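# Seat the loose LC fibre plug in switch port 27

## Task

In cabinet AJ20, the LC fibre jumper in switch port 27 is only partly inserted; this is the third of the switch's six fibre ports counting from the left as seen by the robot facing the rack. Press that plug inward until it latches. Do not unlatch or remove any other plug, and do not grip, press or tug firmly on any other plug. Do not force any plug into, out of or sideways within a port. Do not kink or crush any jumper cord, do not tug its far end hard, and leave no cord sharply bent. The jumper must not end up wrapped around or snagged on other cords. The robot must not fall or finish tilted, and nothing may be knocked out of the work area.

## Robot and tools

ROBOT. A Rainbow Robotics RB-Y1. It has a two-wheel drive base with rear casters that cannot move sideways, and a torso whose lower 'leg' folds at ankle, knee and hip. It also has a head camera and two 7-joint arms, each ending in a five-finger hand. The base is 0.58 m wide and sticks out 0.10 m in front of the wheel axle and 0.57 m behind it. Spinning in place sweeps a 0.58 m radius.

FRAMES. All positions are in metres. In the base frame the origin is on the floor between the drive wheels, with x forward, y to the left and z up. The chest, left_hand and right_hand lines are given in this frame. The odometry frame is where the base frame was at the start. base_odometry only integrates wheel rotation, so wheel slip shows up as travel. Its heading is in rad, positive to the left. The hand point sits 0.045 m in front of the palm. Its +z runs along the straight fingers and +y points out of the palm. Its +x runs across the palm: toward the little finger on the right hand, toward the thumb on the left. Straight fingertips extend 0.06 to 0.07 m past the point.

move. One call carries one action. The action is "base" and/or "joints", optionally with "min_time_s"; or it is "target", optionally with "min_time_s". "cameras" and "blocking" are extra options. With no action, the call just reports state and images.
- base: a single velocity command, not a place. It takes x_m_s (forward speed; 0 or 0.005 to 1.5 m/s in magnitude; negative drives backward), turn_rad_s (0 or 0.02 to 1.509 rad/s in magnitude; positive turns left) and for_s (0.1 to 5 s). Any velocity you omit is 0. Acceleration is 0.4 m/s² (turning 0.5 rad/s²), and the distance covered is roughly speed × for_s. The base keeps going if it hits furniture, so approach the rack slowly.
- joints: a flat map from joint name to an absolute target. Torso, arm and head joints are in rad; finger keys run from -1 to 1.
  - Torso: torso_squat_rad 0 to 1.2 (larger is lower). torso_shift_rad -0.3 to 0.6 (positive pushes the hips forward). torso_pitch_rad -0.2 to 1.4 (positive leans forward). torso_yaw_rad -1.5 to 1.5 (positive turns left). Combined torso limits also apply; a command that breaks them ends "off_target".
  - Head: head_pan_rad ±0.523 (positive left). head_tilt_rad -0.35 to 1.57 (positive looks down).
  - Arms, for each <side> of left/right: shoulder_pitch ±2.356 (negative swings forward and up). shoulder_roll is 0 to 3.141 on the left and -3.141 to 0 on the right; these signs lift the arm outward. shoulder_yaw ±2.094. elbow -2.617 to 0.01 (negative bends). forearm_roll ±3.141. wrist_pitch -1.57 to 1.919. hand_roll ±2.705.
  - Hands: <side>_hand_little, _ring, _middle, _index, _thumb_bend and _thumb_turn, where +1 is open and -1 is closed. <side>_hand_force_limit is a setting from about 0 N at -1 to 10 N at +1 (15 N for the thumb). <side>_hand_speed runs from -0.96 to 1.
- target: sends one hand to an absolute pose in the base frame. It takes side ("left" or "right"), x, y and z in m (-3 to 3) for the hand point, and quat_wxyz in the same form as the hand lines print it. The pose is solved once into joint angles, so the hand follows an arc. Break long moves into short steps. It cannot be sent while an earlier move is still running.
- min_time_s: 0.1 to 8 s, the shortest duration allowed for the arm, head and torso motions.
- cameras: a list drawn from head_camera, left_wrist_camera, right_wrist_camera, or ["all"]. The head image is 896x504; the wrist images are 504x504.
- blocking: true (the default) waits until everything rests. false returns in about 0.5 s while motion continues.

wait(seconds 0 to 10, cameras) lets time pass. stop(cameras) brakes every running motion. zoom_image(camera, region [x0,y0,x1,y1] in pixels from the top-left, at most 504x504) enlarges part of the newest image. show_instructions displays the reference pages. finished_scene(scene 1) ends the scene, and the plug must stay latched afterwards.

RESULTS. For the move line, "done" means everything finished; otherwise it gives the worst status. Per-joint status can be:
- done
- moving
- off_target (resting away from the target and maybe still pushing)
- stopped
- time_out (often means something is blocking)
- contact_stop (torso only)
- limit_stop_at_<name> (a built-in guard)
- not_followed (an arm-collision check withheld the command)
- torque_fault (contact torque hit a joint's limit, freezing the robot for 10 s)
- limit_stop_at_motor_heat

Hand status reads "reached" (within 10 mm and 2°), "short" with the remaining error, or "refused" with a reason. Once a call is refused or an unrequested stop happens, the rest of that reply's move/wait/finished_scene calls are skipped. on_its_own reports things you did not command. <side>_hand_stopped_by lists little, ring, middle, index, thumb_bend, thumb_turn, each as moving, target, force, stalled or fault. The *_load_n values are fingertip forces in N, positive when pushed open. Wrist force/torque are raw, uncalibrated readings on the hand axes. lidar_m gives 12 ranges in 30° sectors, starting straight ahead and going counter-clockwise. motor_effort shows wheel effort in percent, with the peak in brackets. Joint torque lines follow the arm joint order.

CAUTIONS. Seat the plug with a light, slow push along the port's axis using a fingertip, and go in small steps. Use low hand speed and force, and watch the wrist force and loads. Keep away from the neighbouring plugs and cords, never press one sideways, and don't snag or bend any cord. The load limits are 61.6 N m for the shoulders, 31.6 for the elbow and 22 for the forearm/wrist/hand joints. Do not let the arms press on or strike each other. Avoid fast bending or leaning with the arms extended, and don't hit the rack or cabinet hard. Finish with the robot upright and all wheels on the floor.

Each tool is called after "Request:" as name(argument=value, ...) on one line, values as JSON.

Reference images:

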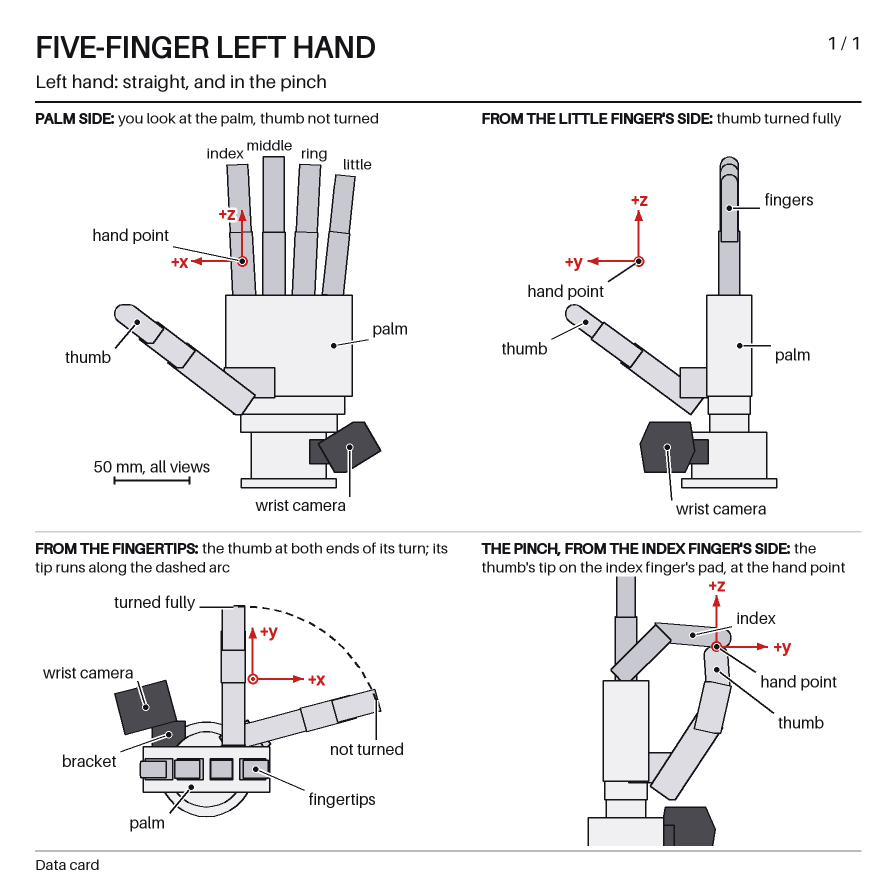

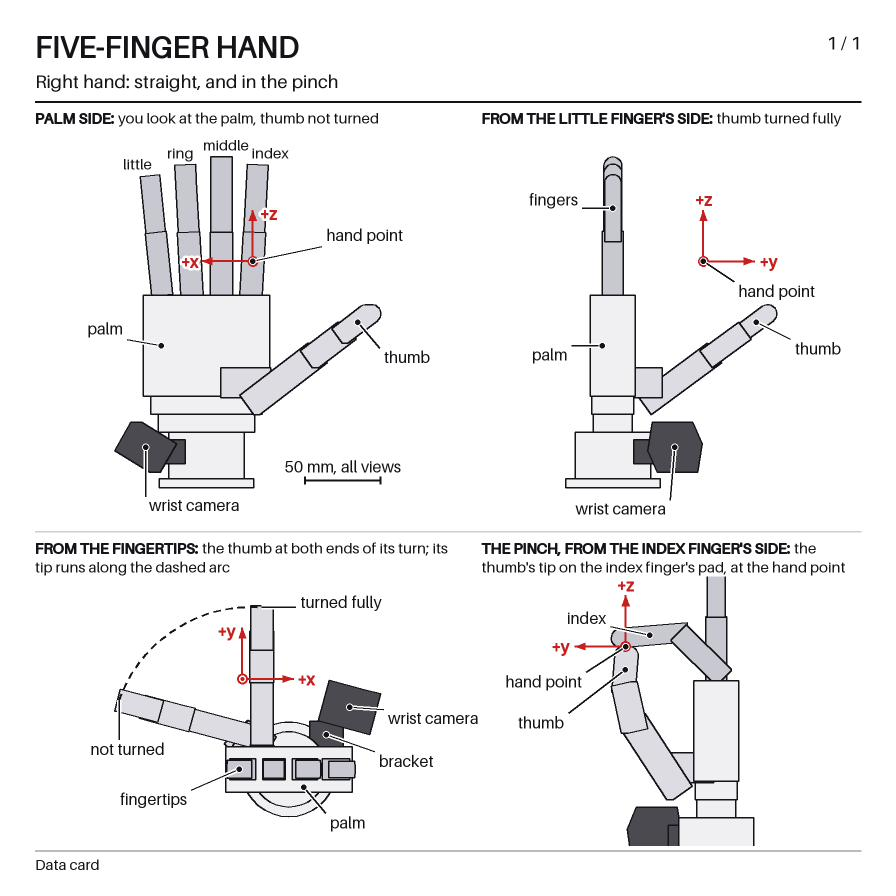

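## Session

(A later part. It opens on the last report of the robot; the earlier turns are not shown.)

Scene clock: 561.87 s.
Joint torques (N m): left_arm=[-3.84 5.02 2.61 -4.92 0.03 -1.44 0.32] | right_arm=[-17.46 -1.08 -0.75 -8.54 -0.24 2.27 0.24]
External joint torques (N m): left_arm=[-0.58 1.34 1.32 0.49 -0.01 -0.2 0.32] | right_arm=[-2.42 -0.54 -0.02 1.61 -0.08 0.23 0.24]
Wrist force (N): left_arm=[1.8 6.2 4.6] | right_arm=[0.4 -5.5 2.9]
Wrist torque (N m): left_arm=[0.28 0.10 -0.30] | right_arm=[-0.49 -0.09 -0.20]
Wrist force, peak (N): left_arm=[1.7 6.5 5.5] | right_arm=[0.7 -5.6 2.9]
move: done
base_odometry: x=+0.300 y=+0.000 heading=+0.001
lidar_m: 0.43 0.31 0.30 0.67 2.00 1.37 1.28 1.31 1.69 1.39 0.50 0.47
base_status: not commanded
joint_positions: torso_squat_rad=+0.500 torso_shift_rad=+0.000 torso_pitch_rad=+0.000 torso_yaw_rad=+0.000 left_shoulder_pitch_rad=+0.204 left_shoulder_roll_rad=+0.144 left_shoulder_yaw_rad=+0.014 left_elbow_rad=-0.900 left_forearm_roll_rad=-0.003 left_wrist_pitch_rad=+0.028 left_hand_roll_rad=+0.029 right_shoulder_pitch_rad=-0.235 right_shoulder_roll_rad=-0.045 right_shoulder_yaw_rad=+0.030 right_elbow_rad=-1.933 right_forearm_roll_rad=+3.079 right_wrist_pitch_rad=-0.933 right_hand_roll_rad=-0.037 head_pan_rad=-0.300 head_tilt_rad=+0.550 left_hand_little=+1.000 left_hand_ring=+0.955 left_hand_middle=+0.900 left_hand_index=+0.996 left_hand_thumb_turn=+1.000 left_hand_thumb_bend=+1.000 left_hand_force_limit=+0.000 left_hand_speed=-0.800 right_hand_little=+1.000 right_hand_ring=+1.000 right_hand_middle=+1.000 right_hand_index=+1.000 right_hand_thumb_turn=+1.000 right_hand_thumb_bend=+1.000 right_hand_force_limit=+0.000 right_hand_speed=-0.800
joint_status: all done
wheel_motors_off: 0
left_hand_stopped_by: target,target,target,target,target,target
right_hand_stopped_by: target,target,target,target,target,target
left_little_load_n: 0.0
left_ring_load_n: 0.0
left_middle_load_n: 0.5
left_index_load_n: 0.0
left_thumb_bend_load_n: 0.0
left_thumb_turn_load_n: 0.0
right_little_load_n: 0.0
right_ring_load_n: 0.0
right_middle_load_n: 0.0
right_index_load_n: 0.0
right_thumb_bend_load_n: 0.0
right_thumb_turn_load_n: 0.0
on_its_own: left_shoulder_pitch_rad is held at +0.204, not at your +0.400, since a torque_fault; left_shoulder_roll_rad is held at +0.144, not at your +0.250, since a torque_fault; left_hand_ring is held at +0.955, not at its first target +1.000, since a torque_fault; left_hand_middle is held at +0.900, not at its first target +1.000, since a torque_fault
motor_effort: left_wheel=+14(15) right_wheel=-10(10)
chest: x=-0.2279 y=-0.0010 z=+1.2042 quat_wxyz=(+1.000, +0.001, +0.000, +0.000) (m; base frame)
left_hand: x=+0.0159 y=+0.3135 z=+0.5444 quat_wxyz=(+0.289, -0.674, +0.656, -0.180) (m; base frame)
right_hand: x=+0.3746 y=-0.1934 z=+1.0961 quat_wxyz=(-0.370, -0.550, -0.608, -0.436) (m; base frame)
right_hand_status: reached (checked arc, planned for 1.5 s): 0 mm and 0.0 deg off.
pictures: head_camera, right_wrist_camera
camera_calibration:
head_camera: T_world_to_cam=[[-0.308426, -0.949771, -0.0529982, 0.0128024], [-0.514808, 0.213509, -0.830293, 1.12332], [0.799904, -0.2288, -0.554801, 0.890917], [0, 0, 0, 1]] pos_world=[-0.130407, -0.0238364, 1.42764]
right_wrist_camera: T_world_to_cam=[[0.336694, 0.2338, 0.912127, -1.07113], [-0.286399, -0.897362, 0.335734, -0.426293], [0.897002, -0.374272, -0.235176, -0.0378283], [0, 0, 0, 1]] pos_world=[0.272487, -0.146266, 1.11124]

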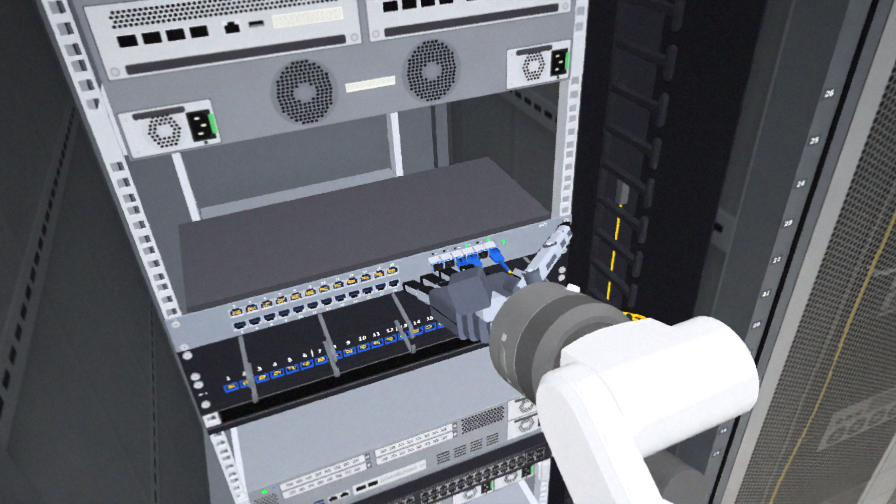

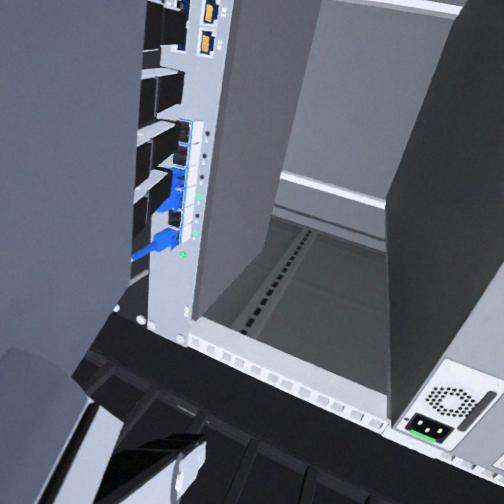

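Request:
move(target={"side": "right", "x": 0.375, "y": -0.193, "z": 1.093, "quat_wxyz": [0.370, 0.550, 0.608, 0.436]}, min_time_s=1, cameras=[])

Request:
move(target={"side": "right", "x": 0.379, "y": -0.193, "z": 1.093, "quat_wxyz": [0.370, 0.550, 0.608, 0.436]}, min_time_s=1, cameras=["head_camera", "right_wrist_camera"])

Request:
zoom_image(camera="head_camera", region=[450, 250, 490, 285])

Request:
zoom_image(camera="right_wrist_camera", region=[145, 145, 215, 225])

Scene clock: 572.73 s.
Joint torques (N m): left_arm=[-3.9 4.81 2.42 -4.9 0.02 -1.42 0.26] | right_arm=[-13.9 0.57 1.82 -8.31 0.22 2.13 0.23]
External joint torques (N m): left_arm=[-0.64 1.13 1.13 0.51 -0.02 -0.18 0.26] | right_arm=[1.12 1.08 2.54 1.87 0.38 0.09 0.23]
Wrist force (N): left_arm=[2.1 5.9 5.0] | right_arm=[0.4 -5.3 2.7]
Wrist torque (N m): left_arm=[0.20 0.05 -0.24] | right_arm=[-0.46 -0.07 -0.20]
Wrist force, peak (N): left_arm=[2.0 6.5 5.4] | right_arm=[0.5 -5.7 2.8]
move: done
base_odometry: x=+0.300 y=+0.000 heading=+0.001
lidar_m: 0.43 0.31 0.30 0.67 2.01 1.37 1.28 1.31 1.68 1.40 0.50 0.46
base_status: not commanded
joint_positions: torso_squat_rad=+0.500 torso_shift_rad=+0.000 torso_pitch_rad=+0.000 torso_yaw_rad=+0.000 left_shoulder_pitch_rad=+0.204 left_shoulder_roll_rad=+0.144 left_shoulder_yaw_rad=+0.014 left_elbow_rad=-0.900 left_forearm_roll_rad=-0.003 left_wrist_pitch_rad=+0.028 left_hand_roll_rad=+0.029 right_shoulder_pitch_rad=-0.232 right_shoulder_roll_rad=-0.044 right_shoulder_yaw_rad=+0.032 right_elbow_rad=-1.925 right_forearm_roll_rad=+3.080 right_wrist_pitch_rad=-0.921 right_hand_roll_rad=-0.037 head_pan_rad=-0.300 head_tilt_rad=+0.550 left_hand_little=+1.000 left_hand_ring=+0.955 left_hand_middle=+0.900 left_hand_index=+0.996 left_hand_thumb_turn=+1.000 left_hand_thumb_bend=+1.000 left_hand_force_limit=+0.000 left_hand_speed=-0.800 right_hand_little=+1.000 right_hand_ring=+1.000 right_hand_middle=+1.000 right_hand_index=+1.000 right_hand_thumb_turn=+1.000 right_hand_thumb_bend=+1.000 right_hand_force_limit=+0.000 right_hand_speed=-0.800
joint_status: all done
wheel_motors_off: 0
left_hand_stopped_by: target,target,target,target,target,target
right_hand_stopped_by: target,target,target,target,target,target
left_little_load_n: -0.5
left_ring_load_n: 0.0
left_middle_load_n: 0.0
left_index_load_n: 0.0
left_thumb_bend_load_n: 0.0
left_thumb_turn_load_n: 0.0
right_little_load_n: 0.5
right_ring_load_n: 0.0
right_middle_load_n: 0.0
right_index_load_n: 0.0
right_thumb_bend_load_n: 0.0
right_thumb_turn_load_n: 0.0
on_its_own: left_shoulder_pitch_rad is held at +0.204, not at your +0.400, since a torque_fault; left_shoulder_roll_rad is held at +0.144, not at your +0.250, since a torque_fault; left_hand_ring is held at +0.955, not at its first target +1.000, since a torque_fault; left_hand_middle is held at +0.900, not at its first target +1.000, since a torque_fault
motor_effort: left_wheel=+14(15) right_wheel=-10(11)
chest: x=-0.2279 y=-0.0010 z=+1.2042 quat_wxyz=(+1.000, +0.001, +0.000, +0.000) (m; base frame)
left_hand: x=+0.0159 y=+0.3135 z=+0.5444 quat_wxyz=(+0.289, -0.674, +0.656, -0.180) (m; base frame)
right_hand: x=+0.3751 y=-0.1931 z=+1.0935 quat_wxyz=(-0.370, -0.550, -0.608, -0.436) (m; base frame)
right_hand_status: reached (checked arc, planned for 1.0 s): 1 mm and 0.0 deg off.
pictures: none
No camera images: "cameras" was empty.

Scene clock: 574.07 s.
Joint torques (N m): left_arm=[-3.97 5.6 2.55 -4.93 0.01 -1.52 0.28] | right_arm=[-17.01 -1.65 -1.1 -8.32 -0.23 2.03 -0.33]
External joint torques (N m): left_arm=[-0.71 1.92 1.27 0.48 -0.04 -0.28 0.28] | right_arm=[-1.76 -1.06 -0.36 1.89 -0.07 -0.01 -0.34]
Wrist force (N): left_arm=[1.5 6.2 5.4] | right_arm=[0.5 -5.5 2.7]
Wrist torque (N m): left_arm=[0.23 0.16 -0.29] | right_arm=[-0.48 -0.10 -0.34]
Wrist force, peak (N): left_arm=[1.6 6.9 5.1] | right_arm=[0.4 -5.8 2.8]
move: done
base_odometry: x=+0.300 y=+0.000 heading=+0.001
lidar_m: 0.43 0.31 0.29 0.67 2.01 1.37 1.28 1.31 1.70 1.40 0.50 0.46
base_status: not commanded
joint_positions: torso_squat_rad=+0.500 torso_shift_rad=+0.000 torso_pitch_rad=+0.000 torso_yaw_rad=+0.000 left_shoulder_pitch_rad=+0.204 left_shoulder_roll_rad=+0.144 left_shoulder_yaw_rad=+0.014 left_elbow_rad=-0.900 left_forearm_roll_rad=-0.003 left_wrist_pitch_rad=+0.028 left_hand_roll_rad=+0.029 right_shoulder_pitch_rad=-0.244 right_shoulder_roll_rad=-0.045 right_shoulder_yaw_rad=+0.028 right_elbow_rad=-1.907 right_forearm_roll_rad=+3.079 right_wrist_pitch_rad=-0.916 right_hand_roll_rad=-0.037 head_pan_rad=-0.300 head_tilt_rad=+0.550 left_hand_little=+1.000 left_hand_ring=+0.955 left_hand_middle=+0.900 left_hand_index=+0.996 left_hand_thumb_turn=+1.000 left_hand_thumb_bend=+1.000 left_hand_force_limit=+0.000 left_hand_speed=-0.800 right_hand_little=+1.000 right_hand_ring=+1.000 right_hand_middle=+1.000 right_hand_index=+1.000 right_hand_thumb_turn=+1.000 right_hand_thumb_bend=+1.000 right_hand_force_limit=+0.000 right_hand_speed=-0.800
joint_status: all done
wheel_motors_off: 0
left_hand_stopped_by: target,target,target,target,target,target
right_hand_stopped_by: target,target,target,target,target,target
left_little_load_n: 0.0
left_ring_load_n: 0.0
left_middle_load_n: 0.0
left_index_load_n: 0.0
left_thumb_bend_load_n: 0.0
left_thumb_turn_load_n: 0.0
right_little_load_n: 0.5
right_ring_load_n: 0.0
right_middle_load_n: 0.0
right_index_load_n: 0.0
right_thumb_bend_load_n: 0.0
right_thumb_turn_load_n: -0.5
on_its_own: left_shoulder_pitch_rad is held at +0.204, not at your +0.400, since a torque_fault; left_shoulder_roll_rad is held at +0.144, not at your +0.250, since a torque_fault; left_hand_ring is held at +0.955, not at its first target +1.000, since a torque_fault; left_hand_middle is held at +0.900, not at its first target +1.000, since a torque_fault
motor_effort: left_wheel=+14(15) right_wheel=-10(11)
chest: x=-0.2279 y=-0.0010 z=+1.2042 quat_wxyz=(+1.000, +0.001, +0.000, +0.000) (m; base frame)
left_hand: x=+0.0159 y=+0.3135 z=+0.5444 quat_wxyz=(+0.289, -0.674, +0.656, -0.180) (m; base frame)
right_hand: x=+0.3788 y=-0.1928 z=+1.0930 quat_wxyz=(-0.370, -0.550, -0.608, -0.436) (m; base frame)
right_hand_status: reached (checked arc, planned for 1.0 s): 0 mm and 0.0 deg off.
pictures: head_camera, right_wrist_camera
camera_calibration:
head_camera: T_world_to_cam=[[-0.308426, -0.949771, -0.0529982, 0.0128024], [-0.514808, 0.213509, -0.830293, 1.12332], [0.799904, -0.2288, -0.554801, 0.890917], [0, 0, 0, 1]] pos_world=[-0.130407, -0.0238364, 1.42764]
right_wrist_camera: T_world_to_cam=[[0.336541, 0.234154, 0.912092, -1.06971], [-0.286176, -0.897348, 0.335961, -0.423912], [0.897131, -0.374084, -0.234985, -0.042357], [0, 0, 0, 1]] pos_world=[0.276686, -0.145766, 1.10813]

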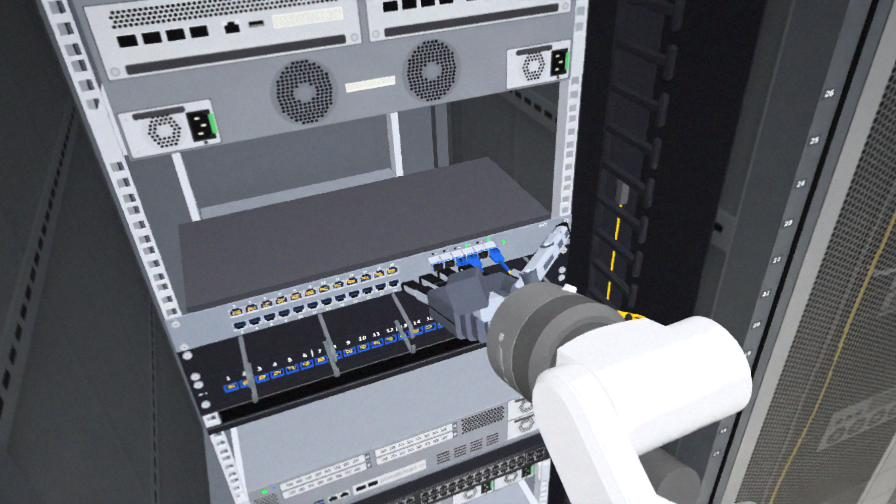

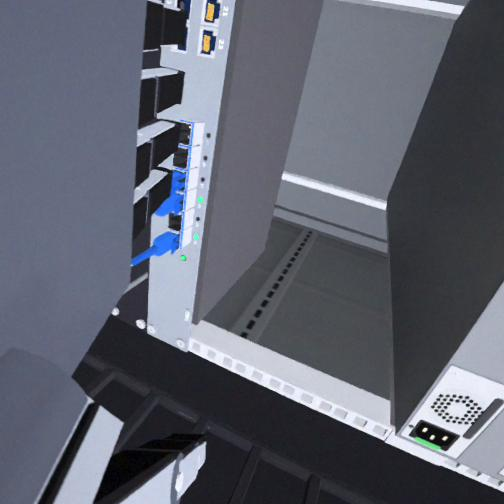

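Scaled by 12.600 from the camera's 896x504 image, which has a finer 1280x720 frame.

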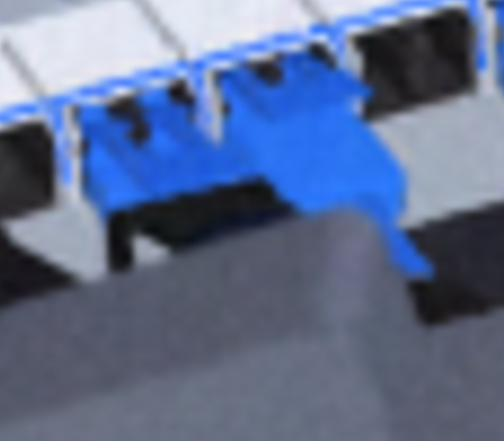

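Scaled by 6.300 from the camera's 504x504 image, which has a finer 720x720 frame.

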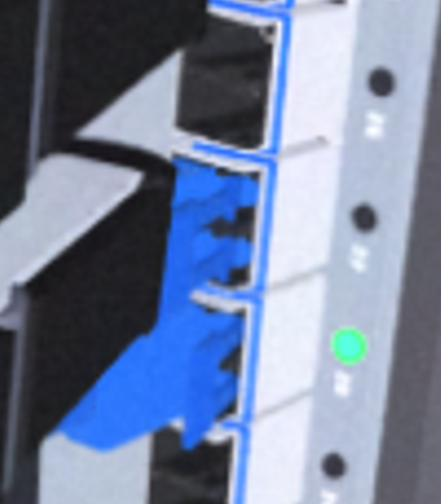

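Request:
move(target={"side": "right", "x": 0.382, "y": -0.193, "z": 1.093, "quat_wxyz": [0.370, 0.550, 0.608, 0.436]}, min_time_s=1, cameras=[])

Request:
move(target={"side": "right", "x": 0.385, "y": -0.193, "z": 1.093, "quat_wxyz": [0.370, 0.550, 0.608, 0.436]}, min_time_s=1, cameras=["head_camera", "right_wrist_camera"])

Request:
zoom_image(camera="head_camera", region=[450, 250, 490, 285])

Request:
zoom_image(camera="right_wrist_camera", region=[145, 145, 215, 225])

Scene clock: 599.07 s.
Joint torques (N m): left_arm=[-3.88 5.02 2.23 -4.98 0.09 -1.38 0.34] | right_arm=[-18.03 -1.62 -0.57 -8.24 -0.24 1.93 -0.23]
External joint torques (N m): left_arm=[-0.62 1.35 0.95 0.43 0.04 -0.14 0.35] | right_arm=[-2.59 -0.95 0.19 1.97 -0.08 -0.11 -0.24]
Wrist force (N): left_arm=[1.5 6.4 5.0] | right_arm=[0.6 -5.6 2.9]
Wrist torque (N m): left_arm=[0.30 0.13 -0.29] | right_arm=[-0.51 -0.11 -0.36]
Wrist force, peak (N): left_arm=[1.6 6.6 5.9] | right_arm=[0.6 -5.7 2.9]
move: done
base_odometry: x=+0.300 y=+0.000 heading=+0.001
lidar_m: 0.43 0.31 0.30 0.67 2.01 1.37 1.28 1.31 1.68 1.40 0.50 0.46
base_status: not commanded
joint_positions: torso_squat_rad=+0.500 torso_shift_rad=+0.000 torso_pitch_rad=+0.000 torso_yaw_rad=+0.000 left_shoulder_pitch_rad=+0.204 left_shoulder_roll_rad=+0.144 left_shoulder_yaw_rad=+0.014 left_elbow_rad=-0.900 left_forearm_roll_rad=-0.003 left_wrist_pitch_rad=+0.028 left_hand_roll_rad=+0.029 right_shoulder_pitch_rad=-0.255 right_shoulder_roll_rad=-0.046 right_shoulder_yaw_rad=+0.025 right_elbow_rad=-1.893 right_forearm_roll_rad=+3.078 right_wrist_pitch_rad=-0.912 right_hand_roll_rad=-0.038 head_pan_rad=-0.300 head_tilt_rad=+0.550 left_hand_little=+1.000 left_hand_ring=+0.955 left_hand_middle=+0.900 left_hand_index=+0.996 left_hand_thumb_turn=+1.000 left_hand_thumb_bend=+1.000 left_hand_force_limit=+0.000 left_hand_speed=-0.800 right_hand_little=+1.000 right_hand_ring=+1.000 right_hand_middle=+1.000 right_hand_index=+1.000 right_hand_thumb_turn=+1.000 right_hand_thumb_bend=+1.000 right_hand_force_limit=+0.000 right_hand_speed=-0.800
joint_status: all done
wheel_motors_off: 0
left_hand_stopped_by: target,target,target,target,target,target
right_hand_stopped_by: target,target,target,target,target,target
left_little_load_n: 0.0
left_ring_load_n: 0.0
left_middle_load_n: 0.0
left_index_load_n: 0.0
left_thumb_bend_load_n: 0.0
left_thumb_turn_load_n: 0.0
right_little_load_n: 0.0
right_ring_load_n: 0.0
right_middle_load_n: 0.0
right_index_load_n: 0.0
right_thumb_bend_load_n: 0.0
right_thumb_turn_load_n: 0.0
on_its_own: left_shoulder_pitch_rad is held at +0.204, not at your +0.400, since a torque_fault; left_shoulder_roll_rad is held at +0.144, not at your +0.250, since a torque_fault; left_hand_ring is held at +0.955, not at its first target +1.000, since a torque_fault; left_hand_middle is held at +0.900, not at its first target +1.000, since a torque_fault
motor_effort: left_wheel=+15(15) right_wheel=-11(11)
chest: x=-0.2279 y=-0.0010 z=+1.2042 quat_wxyz=(+1.000, +0.001, +0.000, +0.000) (m; base frame)
left_hand: x=+0.0159 y=+0.3135 z=+0.5444 quat_wxyz=(+0.289, -0.674, +0.656, -0.180) (m; base frame)
right_hand: x=+0.3819 y=-0.1928 z=+1.0930 quat_wxyz=(-0.370, -0.550, -0.608, -0.436) (m; base frame)
right_hand_status: reached (checked arc, planned for 1.0 s): 0 mm and 0.0 deg off.
pictures: none
No camera images: "cameras" was empty.

Scene clock: 600.40 s.
Joint torques (N m): left_arm=[-3.79 5.12 2.38 -4.9 0.18 -1.48 0.3] | right_arm=[-17.68 -1.72 -0.96 -8.6 -0.46 1.8 -0.03]
External joint torques (N m): left_arm=[-0.53 1.44 1.09 0.52 0.13 -0.25 0.3] | right_arm=[-2.05 -0.97 -0.18 1.63 -0.3 -0.24 -0.03]
Wrist force (N): left_arm=[1.7 6.3 5.1] | right_arm=[0.6 -5.5 2.9]
Wrist torque (N m): left_arm=[0.26 0.12 -0.28] | right_arm=[-0.50 -0.11 -0.36]
Wrist force, peak (N): left_arm=[1.4 6.5 5.2] | right_arm=[0.6 -5.7 3.1]
move: done
base_odometry: x=+0.300 y=+0.000 heading=+0.001
lidar_m: 0.43 0.31 0.30 0.69 2.02 1.37 1.28 1.31 1.69 1.40 0.50 0.47
base_status: not commanded
joint_positions: torso_squat_rad=+0.500 torso_shift_rad=+0.000 torso_pitch_rad=+0.000 torso_yaw_rad=+0.000 left_shoulder_pitch_rad=+0.204 left_shoulder_roll_rad=+0.144 left_shoulder_yaw_rad=+0.014 left_elbow_rad=-0.900 left_forearm_roll_rad=-0.003 left_wrist_pitch_rad=+0.028 left_hand_roll_rad=+0.029 right_shoulder_pitch_rad=-0.265 right_shoulder_roll_rad=-0.048 right_shoulder_yaw_rad=+0.023 right_elbow_rad=-1.880 right_forearm_roll_rad=+3.076 right_wrist_pitch_rad=-0.908 right_hand_roll_rad=-0.038 head_pan_rad=-0.300 head_tilt_rad=+0.550 left_hand_little=+1.000 left_hand_ring=+0.955 left_hand_middle=+0.900 left_hand_index=+0.996 left_hand_thumb_turn=+1.000 left_hand_thumb_bend=+1.000 left_hand_force_limit=+0.000 left_hand_speed=-0.800 right_hand_little=+1.000 right_hand_ring=+1.000 right_hand_middle=+1.000 right_hand_index=+1.000 right_hand_thumb_turn=+1.000 right_hand_thumb_bend=+1.000 right_hand_force_limit=+0.000 right_hand_speed=-0.800
joint_status: all done
wheel_motors_off: 0
left_hand_stopped_by: target,target,target,target,target,target
right_hand_stopped_by: target,target,target,target,target,target
left_little_load_n: 0.0
left_ring_load_n: 0.0
left_middle_load_n: 0.0
left_index_load_n: 0.0
left_thumb_bend_load_n: 0.0
left_thumb_turn_load_n: 0.0
right_little_load_n: -0.5
right_ring_load_n: 0.0
right_middle_load_n: 0.0
right_index_load_n: 0.0
right_thumb_bend_load_n: 0.0
right_thumb_turn_load_n: 0.0
on_its_own: left_shoulder_pitch_rad is held at +0.204, not at your +0.400, since a torque_fault; left_shoulder_roll_rad is held at +0.144, not at your +0.250, since a torque_fault; left_hand_ring is held at +0.955, not at its first target +1.000, since a torque_fault; left_hand_middle is held at +0.900, not at its first target +1.000, since a torque_fault
motor_effort: left_wheel=+15(15) right_wheel=-10(11)
chest: x=-0.2279 y=-0.0010 z=+1.2042 quat_wxyz=(+1.000, +0.001, +0.000, +0.000) (m; base frame)
left_hand: x=+0.0159 y=+0.3135 z=+0.5444 quat_wxyz=(+0.289, -0.674, +0.656, -0.180) (m; base frame)
right_hand: x=+0.3849 y=-0.1928 z=+1.0930 quat_wxyz=(-0.370, -0.550, -0.608, -0.436) (m; base frame)
right_hand_status: reached (checked arc, planned for 1.0 s): 0 mm and 0.0 deg off.
pictures: head_camera, right_wrist_camera
camera_calibration:
head_camera: T_world_to_cam=[[-0.308426, -0.949771, -0.0529982, 0.0128024], [-0.514808, 0.213509, -0.830293, 1.12332], [0.799904, -0.2288, -0.554801, 0.890917], [0, 0, 0, 1]] pos_world=[-0.130407, -0.0238364, 1.42764]
right_wrist_camera: T_world_to_cam=[[0.336541, 0.234154, 0.912092, -1.07176], [-0.286176, -0.897348, 0.335961, -0.422166], [0.897131, -0.374084, -0.234985, -0.0478295], [0, 0, 0, 1]] pos_world=[0.282786, -0.145766, 1.10813]

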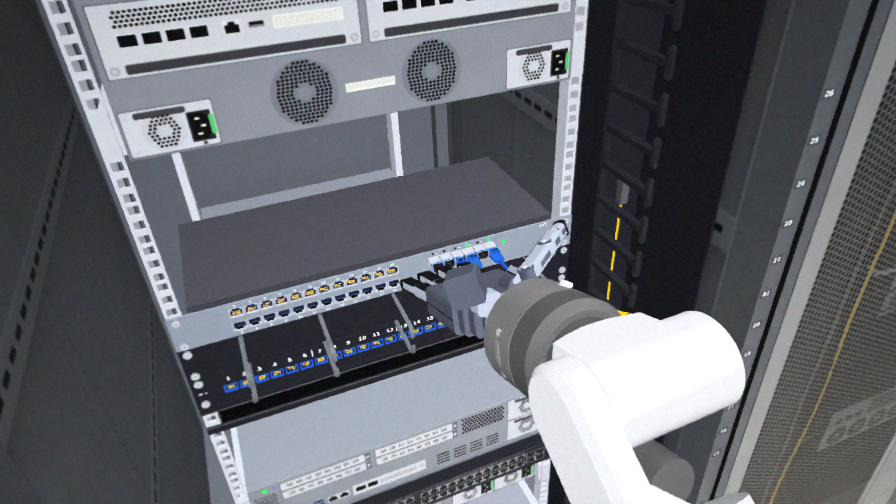

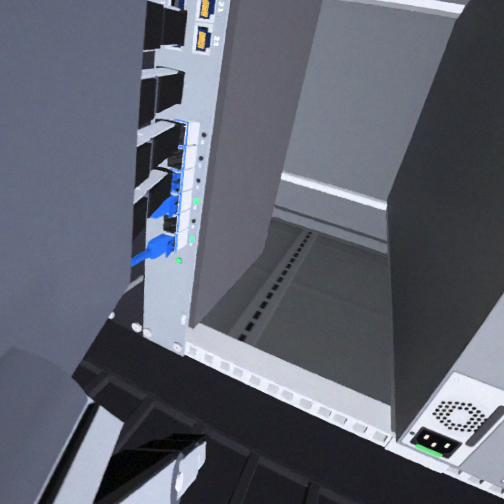

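Scaled by 12.600 from the camera's 896x504 image, which has a finer 1280x720 frame.

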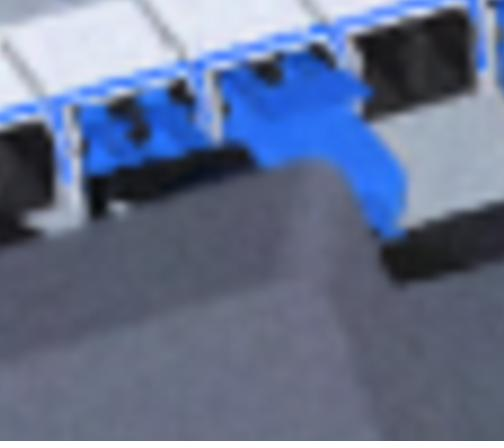

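Scaled by 6.300 from the camera's 504x504 image, which has a finer 720x720 frame.

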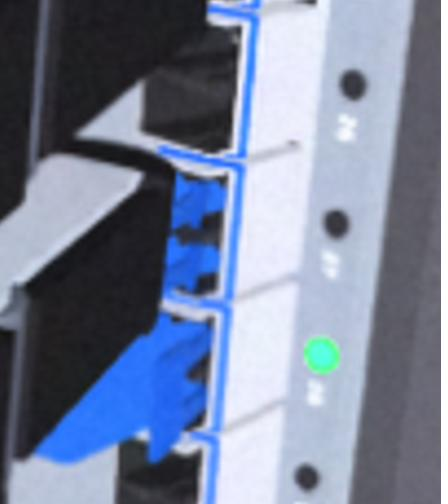

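Request:
move(target={"side": "right", "x": 0.388, "y": -0.193, "z": 1.093, "quat_wxyz": [0.370, 0.550, 0.608, 0.436]}, min_time_s=1, cameras=["head_camera", "right_wrist_camera"])

Request:
zoom_image(camera="head_camera", region=[450, 250, 490, 285])

Request:
zoom_image(camera="right_wrist_camera", region=[145, 145, 215, 225])

Scene clock: 615.43 s.
Joint torques (N m): left_arm=[-3.94 5.06 2.24 -5 -0.04 -1.4 0.25] | right_arm=[-17.67 -2.08 -1.02 -7.95 -0.49 2.08 -0.3]
External joint torques (N m): left_arm=[-0.68 1.38 0.95 0.41 -0.09 -0.16 0.25] | right_arm=[-1.86 -1.25 -0.22 2.3 -0.33 0.04 -0.3]
Wrist force (N): left_arm=[1.8 5.8 5.0] | right_arm=[0.7 -5.5 1.9]
Wrist torque (N m): left_arm=[0.18 0.11 -0.26] | right_arm=[-0.45 -0.08 -0.36]
Wrist force, peak (N): left_arm=[1.4 7.3 5.0] | right_arm=[0.5 -5.8 3.0]
move: done
base_odometry: x=+0.300 y=+0.000 heading=+0.001
lidar_m: 0.43 0.31 0.30 0.66 2.01 1.36 1.27 1.31 1.69 1.40 0.49 0.46
base_status: not commanded
joint_positions: torso_squat_rad=+0.500 torso_shift_rad=+0.000 torso_pitch_rad=+0.000 torso_yaw_rad=+0.000 left_shoulder_pitch_rad=+0.204 left_shoulder_roll_rad=+0.144 left_shoulder_yaw_rad=+0.014 left_elbow_rad=-0.900 left_forearm_roll_rad=-0.003 left_wrist_pitch_rad=+0.028 left_hand_roll_rad=+0.029 right_shoulder_pitch_rad=-0.275 right_shoulder_roll_rad=-0.049 right_shoulder_yaw_rad=+0.020 right_elbow_rad=-1.866 right_forearm_roll_rad=+3.075 right_wrist_pitch_rad=-0.904 right_hand_roll_rad=-0.039 head_pan_rad=-0.300 head_tilt_rad=+0.550 left_hand_little=+1.000 left_hand_ring=+0.955 left_hand_middle=+0.900 left_hand_index=+0.996 left_hand_thumb_turn=+1.000 left_hand_thumb_bend=+1.000 left_hand_force_limit=+0.000 left_hand_speed=-0.800 right_hand_little=+1.000 right_hand_ring=+1.000 right_hand_middle=+1.000 right_hand_index=+1.000 right_hand_thumb_turn=+1.000 right_hand_thumb_bend=+1.000 right_hand_force_limit=+0.000 right_hand_speed=-0.800
joint_status: all done
wheel_motors_off: 0
left_hand_stopped_by: target,target,target,target,target,target
right_hand_stopped_by: target,target,target,target,target,target
left_little_load_n: 0.0
left_ring_load_n: 0.0
left_middle_load_n: 0.0
left_index_load_n: 0.0
left_thumb_bend_load_n: 0.0
left_thumb_turn_load_n: -0.5
right_little_load_n: 0.0
right_ring_load_n: 0.0
right_middle_load_n: 0.0
right_index_load_n: 0.0
right_thumb_bend_load_n: 0.0
right_thumb_turn_load_n: 0.0
on_its_own: left_shoulder_pitch_rad is held at +0.204, not at your +0.400, since a torque_fault; left_shoulder_roll_rad is held at +0.144, not at your +0.250, since a torque_fault; left_hand_ring is held at +0.955, not at its first target +1.000, since a torque_fault; left_hand_middle is held at +0.900, not at its first target +1.000, since a torque_fault
motor_effort: left_wheel=+15(15) right_wheel=-10(11)
chest: x=-0.2279 y=-0.0010 z=+1.2042 quat_wxyz=(+1.000, +0.001, +0.000, +0.000) (m; base frame)
left_hand: x=+0.0159 y=+0.3135 z=+0.5444 quat_wxyz=(+0.289, -0.674, +0.656, -0.180) (m; base frame)
right_hand: x=+0.3878 y=-0.1928 z=+1.0931 quat_wxyz=(-0.370, -0.550, -0.608, -0.436) (m; base frame)
right_hand_status: reached (checked arc, planned for 1.0 s): 0 mm and 0.0 deg off.
pictures: head_camera, right_wrist_camera
camera_calibration:
head_camera: T_world_to_cam=[[-0.308426, -0.949771, -0.0529982, 0.0128024], [-0.514808, 0.213509, -0.830293, 1.12332], [0.799904, -0.2288, -0.554801, 0.890917], [0, 0, 0, 1]] pos_world=[-0.130407, -0.0238364, 1.42764]
right_wrist_camera: T_world_to_cam=[[0.336459, 0.234188, 0.912114, -1.07276], [-0.286206, -0.897335, 0.335969, -0.421307], [0.897152, -0.374093, -0.234891, -0.0506332], [0, 0, 0, 1]] pos_world=[0.285786, -0.145767, 1.10813]

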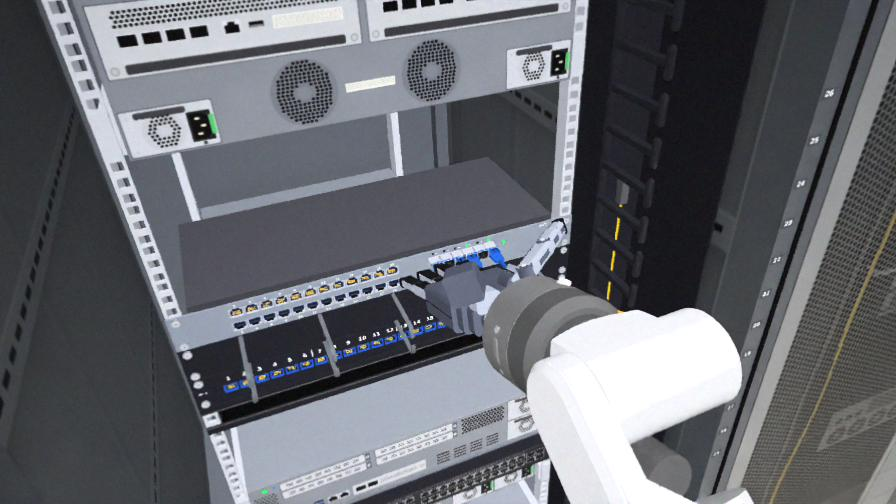

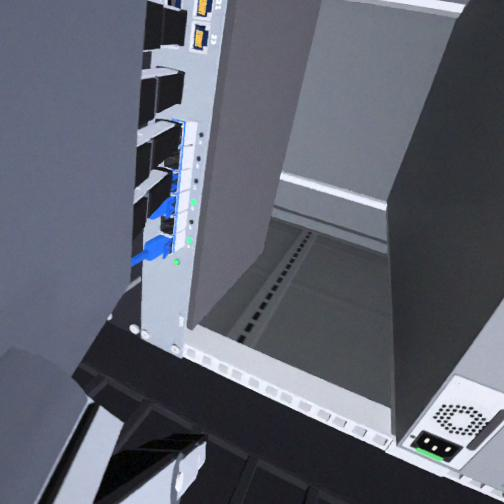

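Scaled by 12.600 from the camera's 896x504 image, which has a finer 1280x720 frame.

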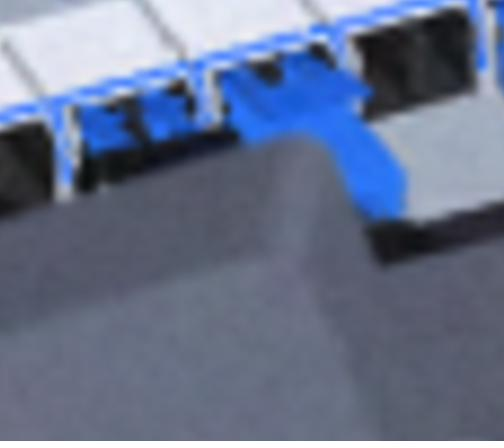

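Scaled by 6.300 from the camera's 504x504 image, which has a finer 720x720 frame.

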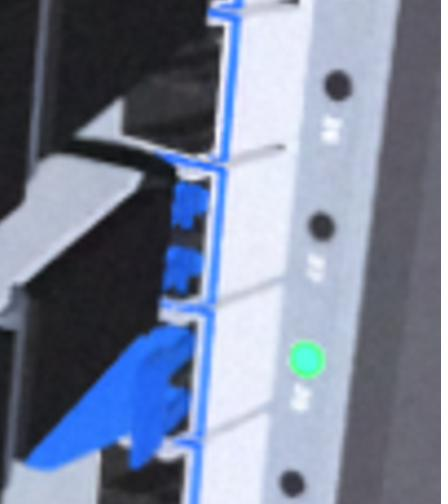

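Request:
move(target={"side": "right", "x": 0.390, "y": -0.193, "z": 1.093, "quat_wxyz": [0.370, 0.550, 0.608, 0.436]}, min_time_s=1, cameras=["head_camera", "right_wrist_camera"])

Request:
zoom_image(camera="head_camera", region=[450, 250, 490, 285])

Request:
zoom_image(camera="right_wrist_camera", region=[145, 145, 215, 225])

Scene clock: 627.03 s.
Joint torques (N m): left_arm=[-3.95 5.25 2.32 -4.89 0.07 -1.44 0.28] | right_arm=[-19.39 -1.89 -1.14 -7.74 -0.1 2.66 0.15]
External joint torques (N m): left_arm=[-0.68 1.57 1.04 0.53 0.02 -0.2 0.28] | right_arm=[-3.46 -1.01 -0.33 2.52 0.06 0.62 0.14]
Wrist force (N): left_arm=[1.0 6.0 5.5] | right_arm=[2.1 -7.6 -7.1]
Wrist torque (N m): left_arm=[0.20 0.24 -0.31] | right_arm=[0.23 -0.08 -0.26]
Wrist force, peak (N): left_arm=[1.3 6.6 5.7] | right_arm=[2.0 -7.7 -7.0]
move: done
base_odometry: x=+0.300 y=+0.000 heading=+0.001
lidar_m: 0.43 0.32 0.30 0.67 2.00 1.36 1.28 1.32 1.68 1.40 0.49 0.47
base_status: not commanded
joint_positions: torso_squat_rad=+0.500 torso_shift_rad=+0.000 torso_pitch_rad=+0.000 torso_yaw_rad=+0.000 left_shoulder_pitch_rad=+0.204 left_shoulder_roll_rad=+0.144 left_shoulder_yaw_rad=+0.014 left_elbow_rad=-0.900 left_forearm_roll_rad=-0.003 left_wrist_pitch_rad=+0.028 left_hand_roll_rad=+0.029 right_shoulder_pitch_rad=-0.282 right_shoulder_roll_rad=-0.050 right_shoulder_yaw_rad=+0.018 right_elbow_rad=-1.856 right_forearm_roll_rad=+3.075 right_wrist_pitch_rad=-0.901 right_hand_roll_rad=-0.039 head_pan_rad=-0.300 head_tilt_rad=+0.550 left_hand_little=+1.000 left_hand_ring=+0.955 left_hand_middle=+0.900 left_hand_index=+0.996 left_hand_thumb_turn=+1.000 left_hand_thumb_bend=+1.000 left_hand_force_limit=+0.000 left_hand_speed=-0.800 right_hand_little=+1.000 right_hand_ring=+1.000 right_hand_middle=+1.000 right_hand_index=+1.000 right_hand_thumb_turn=+1.000 right_hand_thumb_bend=+1.000 right_hand_force_limit=+0.000 right_hand_speed=-0.800
joint_status: all done
wheel_motors_off: 0
left_hand_stopped_by: target,target,target,target,target,target
right_hand_stopped_by: target,target,target,target,target,target
left_little_load_n: 0.0
left_ring_load_n: 0.0
left_middle_load_n: 0.0
left_index_load_n: 0.0
left_thumb_bend_load_n: 0.0
left_thumb_turn_load_n: 0.0
right_little_load_n: 0.0
right_ring_load_n: 0.0
right_middle_load_n: 0.0
right_index_load_n: 0.5
right_thumb_bend_load_n: 0.0
right_thumb_turn_load_n: 0.0
on_its_own: left_shoulder_pitch_rad is held at +0.204, not at your +0.400, since a torque_fault; left_shoulder_roll_rad is held at +0.144, not at your +0.250, since a torque_fault; left_hand_ring is held at +0.955, not at its first target +1.000, since a torque_fault; left_hand_middle is held at +0.900, not at its first target +1.000, since a torque_fault
motor_effort: left_wheel=+14(15) right_wheel=-10(11)
chest: x=-0.2280 y=-0.0010 z=+1.2042 quat_wxyz=(+1.000, +0.001, +0.000, +0.000) (m; base frame)
left_hand: x=+0.0159 y=+0.3135 z=+0.5445 quat_wxyz=(+0.289, -0.674, +0.656, -0.180) (m; base frame)
right_hand: x=+0.3897 y=-0.1928 z=+1.0930 quat_wxyz=(-0.370, -0.550, -0.608, -0.436) (m; base frame)
right_hand_status: reached (checked arc, planned for 1.0 s): 0 mm and 0.0 deg off.
pictures: head_camera, right_wrist_camera
camera_calibration:
head_camera: T_world_to_cam=[[-0.308498, -0.949747, -0.0530145, 0.012755], [-0.5146, 0.213507, -0.830423, 1.12343], [0.80001, -0.228902, -0.554606, 0.89081], [0, 0, 0, 1]] pos_world=[-0.130608, -0.0238362, 1.42764]
right_wrist_camera: T_world_to_cam=[[0.336704, 0.234084, 0.91205, -1.07338], [-0.286116, -0.897374, 0.335944, -0.420795], [0.897089, -0.374066, -0.235174, -0.0519111], [0, 0, 0, 1]] pos_world=[0.287585, -0.145766, 1.10813]

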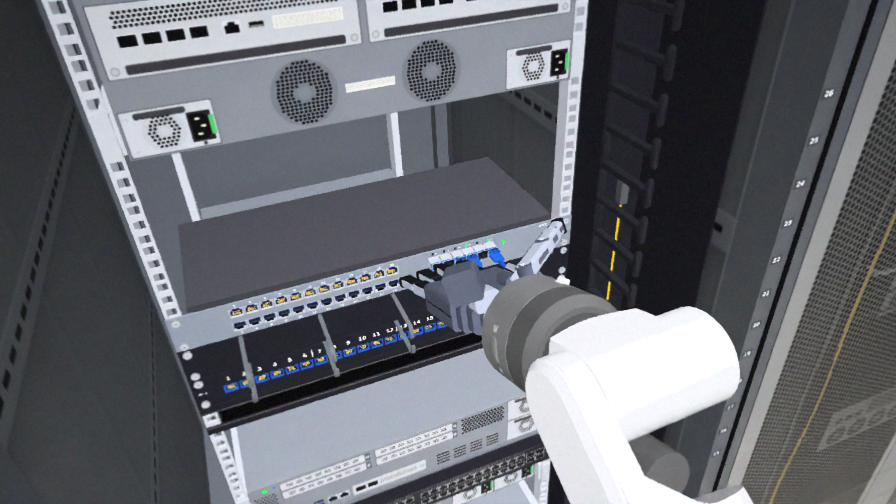

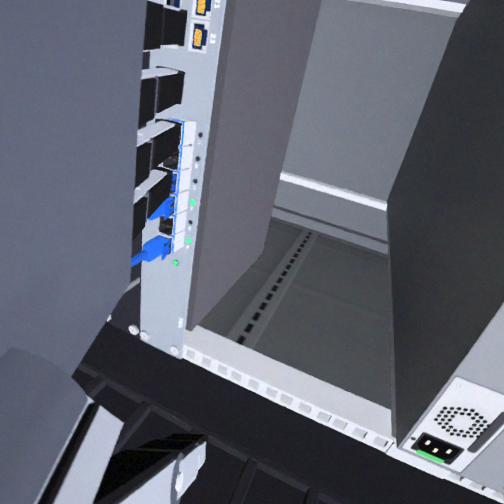

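Scaled by 12.600 from the camera's 896x504 image, which has a finer 1280x720 frame.

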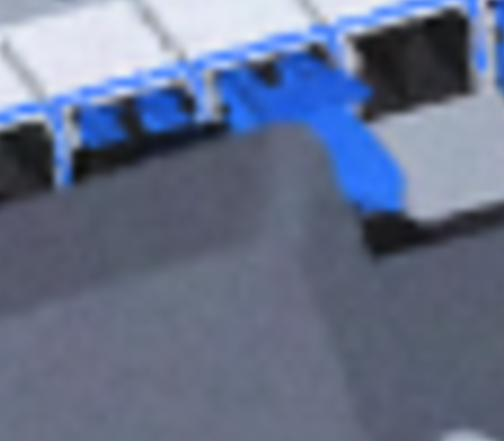

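Scaled by 6.300 from the camera's 504x504 image, which has a finer 720x720 frame.

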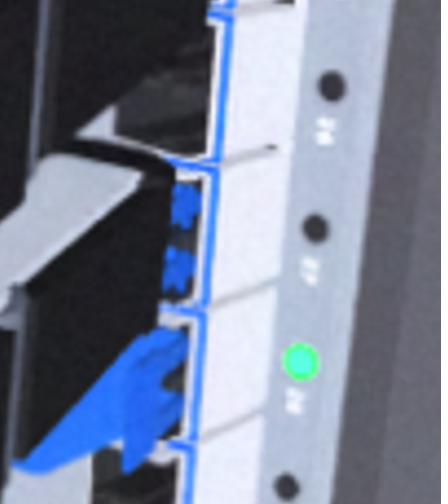

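Request:
move(target={"side": "right", "x": 0.392, "y": -0.193, "z": 1.093, "quat_wxyz": [0.370, 0.550, 0.608, 0.436]}, min_time_s=1, cameras=["head_camera", "right_wrist_camera"])

Request:
zoom_image(camera="head_camera", region=[430, 235, 500, 285])

Request:
zoom_image(camera="right_wrist_camera", region=[145, 145, 215, 225])

Scene clock: 638.53 s.
Joint torques (N m): left_arm=[-4.4 5.29 2.66 -5.06 0.03 -1.43 0.33] | right_arm=[-18.01 -2.18 -0.83 -8.03 -0.29 1.95 -0.17]
External joint torques (N m): left_arm=[-1.13 1.61 1.37 0.36 -0.02 -0.19 0.33] | right_arm=[-1.93 -1.24 0 2.23 -0.12 -0.09 -0.18]
Wrist force (N): left_arm=[1.5 6.5 4.9] | right_arm=[0.9 -4.7 1.4]
Wrist torque (N m): left_arm=[0.32 0.14 -0.28] | right_arm=[-0.44 -0.13 -0.36]
Wrist force, peak (N): left_arm=[1.5 6.7 5.3] | right_arm=[3.0 -9.8 -15.0]
move: done
base_odometry: x=+0.300 y=+0.000 heading=+0.001
lidar_m: 0.43 0.31 0.30 0.67 2.01 1.37 1.28 1.31 1.68 1.40 0.50 0.46
base_status: not commanded
joint_positions: torso_squat_rad=+0.500 torso_shift_rad=+0.000 torso_pitch_rad=+0.000 torso_yaw_rad=+0.000 left_shoulder_pitch_rad=+0.204 left_shoulder_roll_rad=+0.144 left_shoulder_yaw_rad=+0.014 left_elbow_rad=-0.900 left_forearm_roll_rad=-0.003 left_wrist_pitch_rad=+0.028 left_hand_roll_rad=+0.029 right_shoulder_pitch_rad=-0.289 right_shoulder_roll_rad=-0.051 right_shoulder_yaw_rad=+0.016 right_elbow_rad=-1.846 right_forearm_roll_rad=+3.074 right_wrist_pitch_rad=-0.897 right_hand_roll_rad=-0.039 head_pan_rad=-0.300 head_tilt_rad=+0.550 left_hand_little=+1.000 left_hand_ring=+0.955 left_hand_middle=+0.900 left_hand_index=+0.996 left_hand_thumb_turn=+1.000 left_hand_thumb_bend=+1.000 left_hand_force_limit=+0.000 left_hand_speed=-0.800 right_hand_little=+1.000 right_hand_ring=+1.000 right_hand_middle=+1.000 right_hand_index=+1.000 right_hand_thumb_turn=+1.000 right_hand_thumb_bend=+1.000 right_hand_force_limit=+0.000 right_hand_speed=-0.800
joint_status: all done
wheel_motors_off: 0
left_hand_stopped_by: target,target,target,target,target,target
right_hand_stopped_by: target,target,target,target,target,target
left_little_load_n: 0.0
left_ring_load_n: 0.0
left_middle_load_n: 0.0
left_index_load_n: 0.0
left_thumb_bend_load_n: 0.0
left_thumb_turn_load_n: -0.5
right_little_load_n: 0.0
right_ring_load_n: 0.0
right_middle_load_n: 0.0
right_index_load_n: -1.0
right_thumb_bend_load_n: 0.0
right_thumb_turn_load_n: 0.0
on_its_own: left_shoulder_pitch_rad is held at +0.204, not at your +0.400, since a torque_fault; left_shoulder_roll_rad is held at +0.144, not at your +0.250, since a torque_fault; left_hand_ring is held at +0.955, not at its first target +1.000, since a torque_fault; left_hand_middle is held at +0.900, not at its first target +1.000, since a torque_fault
motor_effort: left_wheel=+15(15) right_wheel=-10(11)
chest: x=-0.2281 y=-0.0010 z=+1.2042 quat_wxyz=(+1.000, +0.001, +0.000, +0.000) (m; base frame)
left_hand: x=+0.0159 y=+0.3135 z=+0.5445 quat_wxyz=(+0.289, -0.674, +0.656, -0.180) (m; base frame)
right_hand: x=+0.3918 y=-0.1928 z=+1.0933 quat_wxyz=(-0.370, -0.550, -0.608, -0.436) (m; base frame)
right_hand_status: reached (checked arc, planned for 1.0 s): 0 mm and 0.0 deg off.
pictures: head_camera, right_wrist_camera
camera_calibration:
head_camera: T_world_to_cam=[[-0.308557, -0.949722, -0.0531178, 0.0128641], [-0.514497, 0.213603, -0.830462, 1.12345], [0.800054, -0.228916, -0.554537, 0.890799], [0, 0, 0, 1]] pos_world=[-0.130709, -0.0238366, 1.42764]
right_wrist_camera: T_world_to_cam=[[0.336148, 0.234193, 0.912227, -1.07433], [-0.286313, -0.897337, 0.335874, -0.420093], [0.897234, -0.374085, -0.234586, -0.054537], [0, 0, 0, 1]] pos_world=[0.289788, -0.145766, 1.10834]

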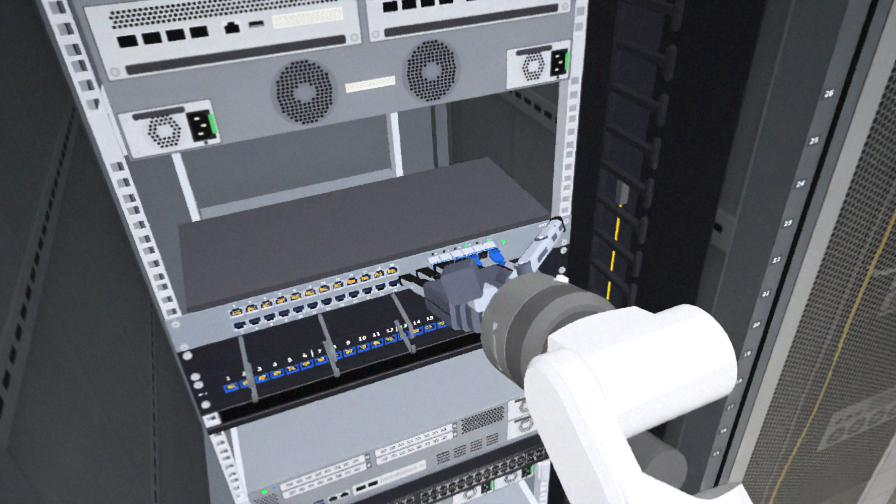

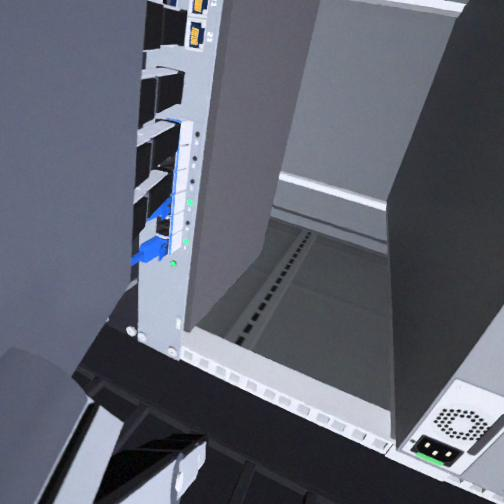

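Scaled by 7.200 from the camera's 896x504 image, which has a finer 1280x720 frame.

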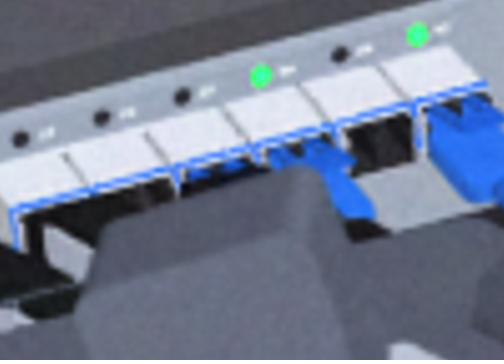

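Scaled by 6.300 from the camera's 504x504 image, which has a finer 720x720 frame.

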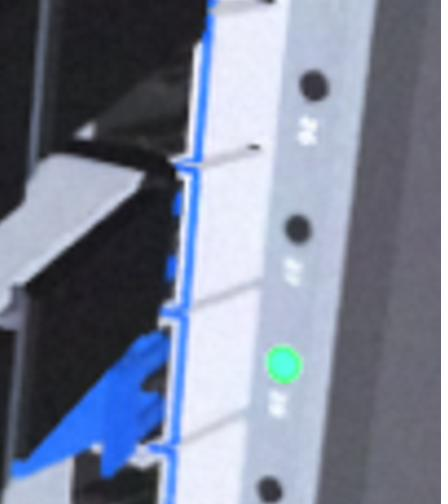

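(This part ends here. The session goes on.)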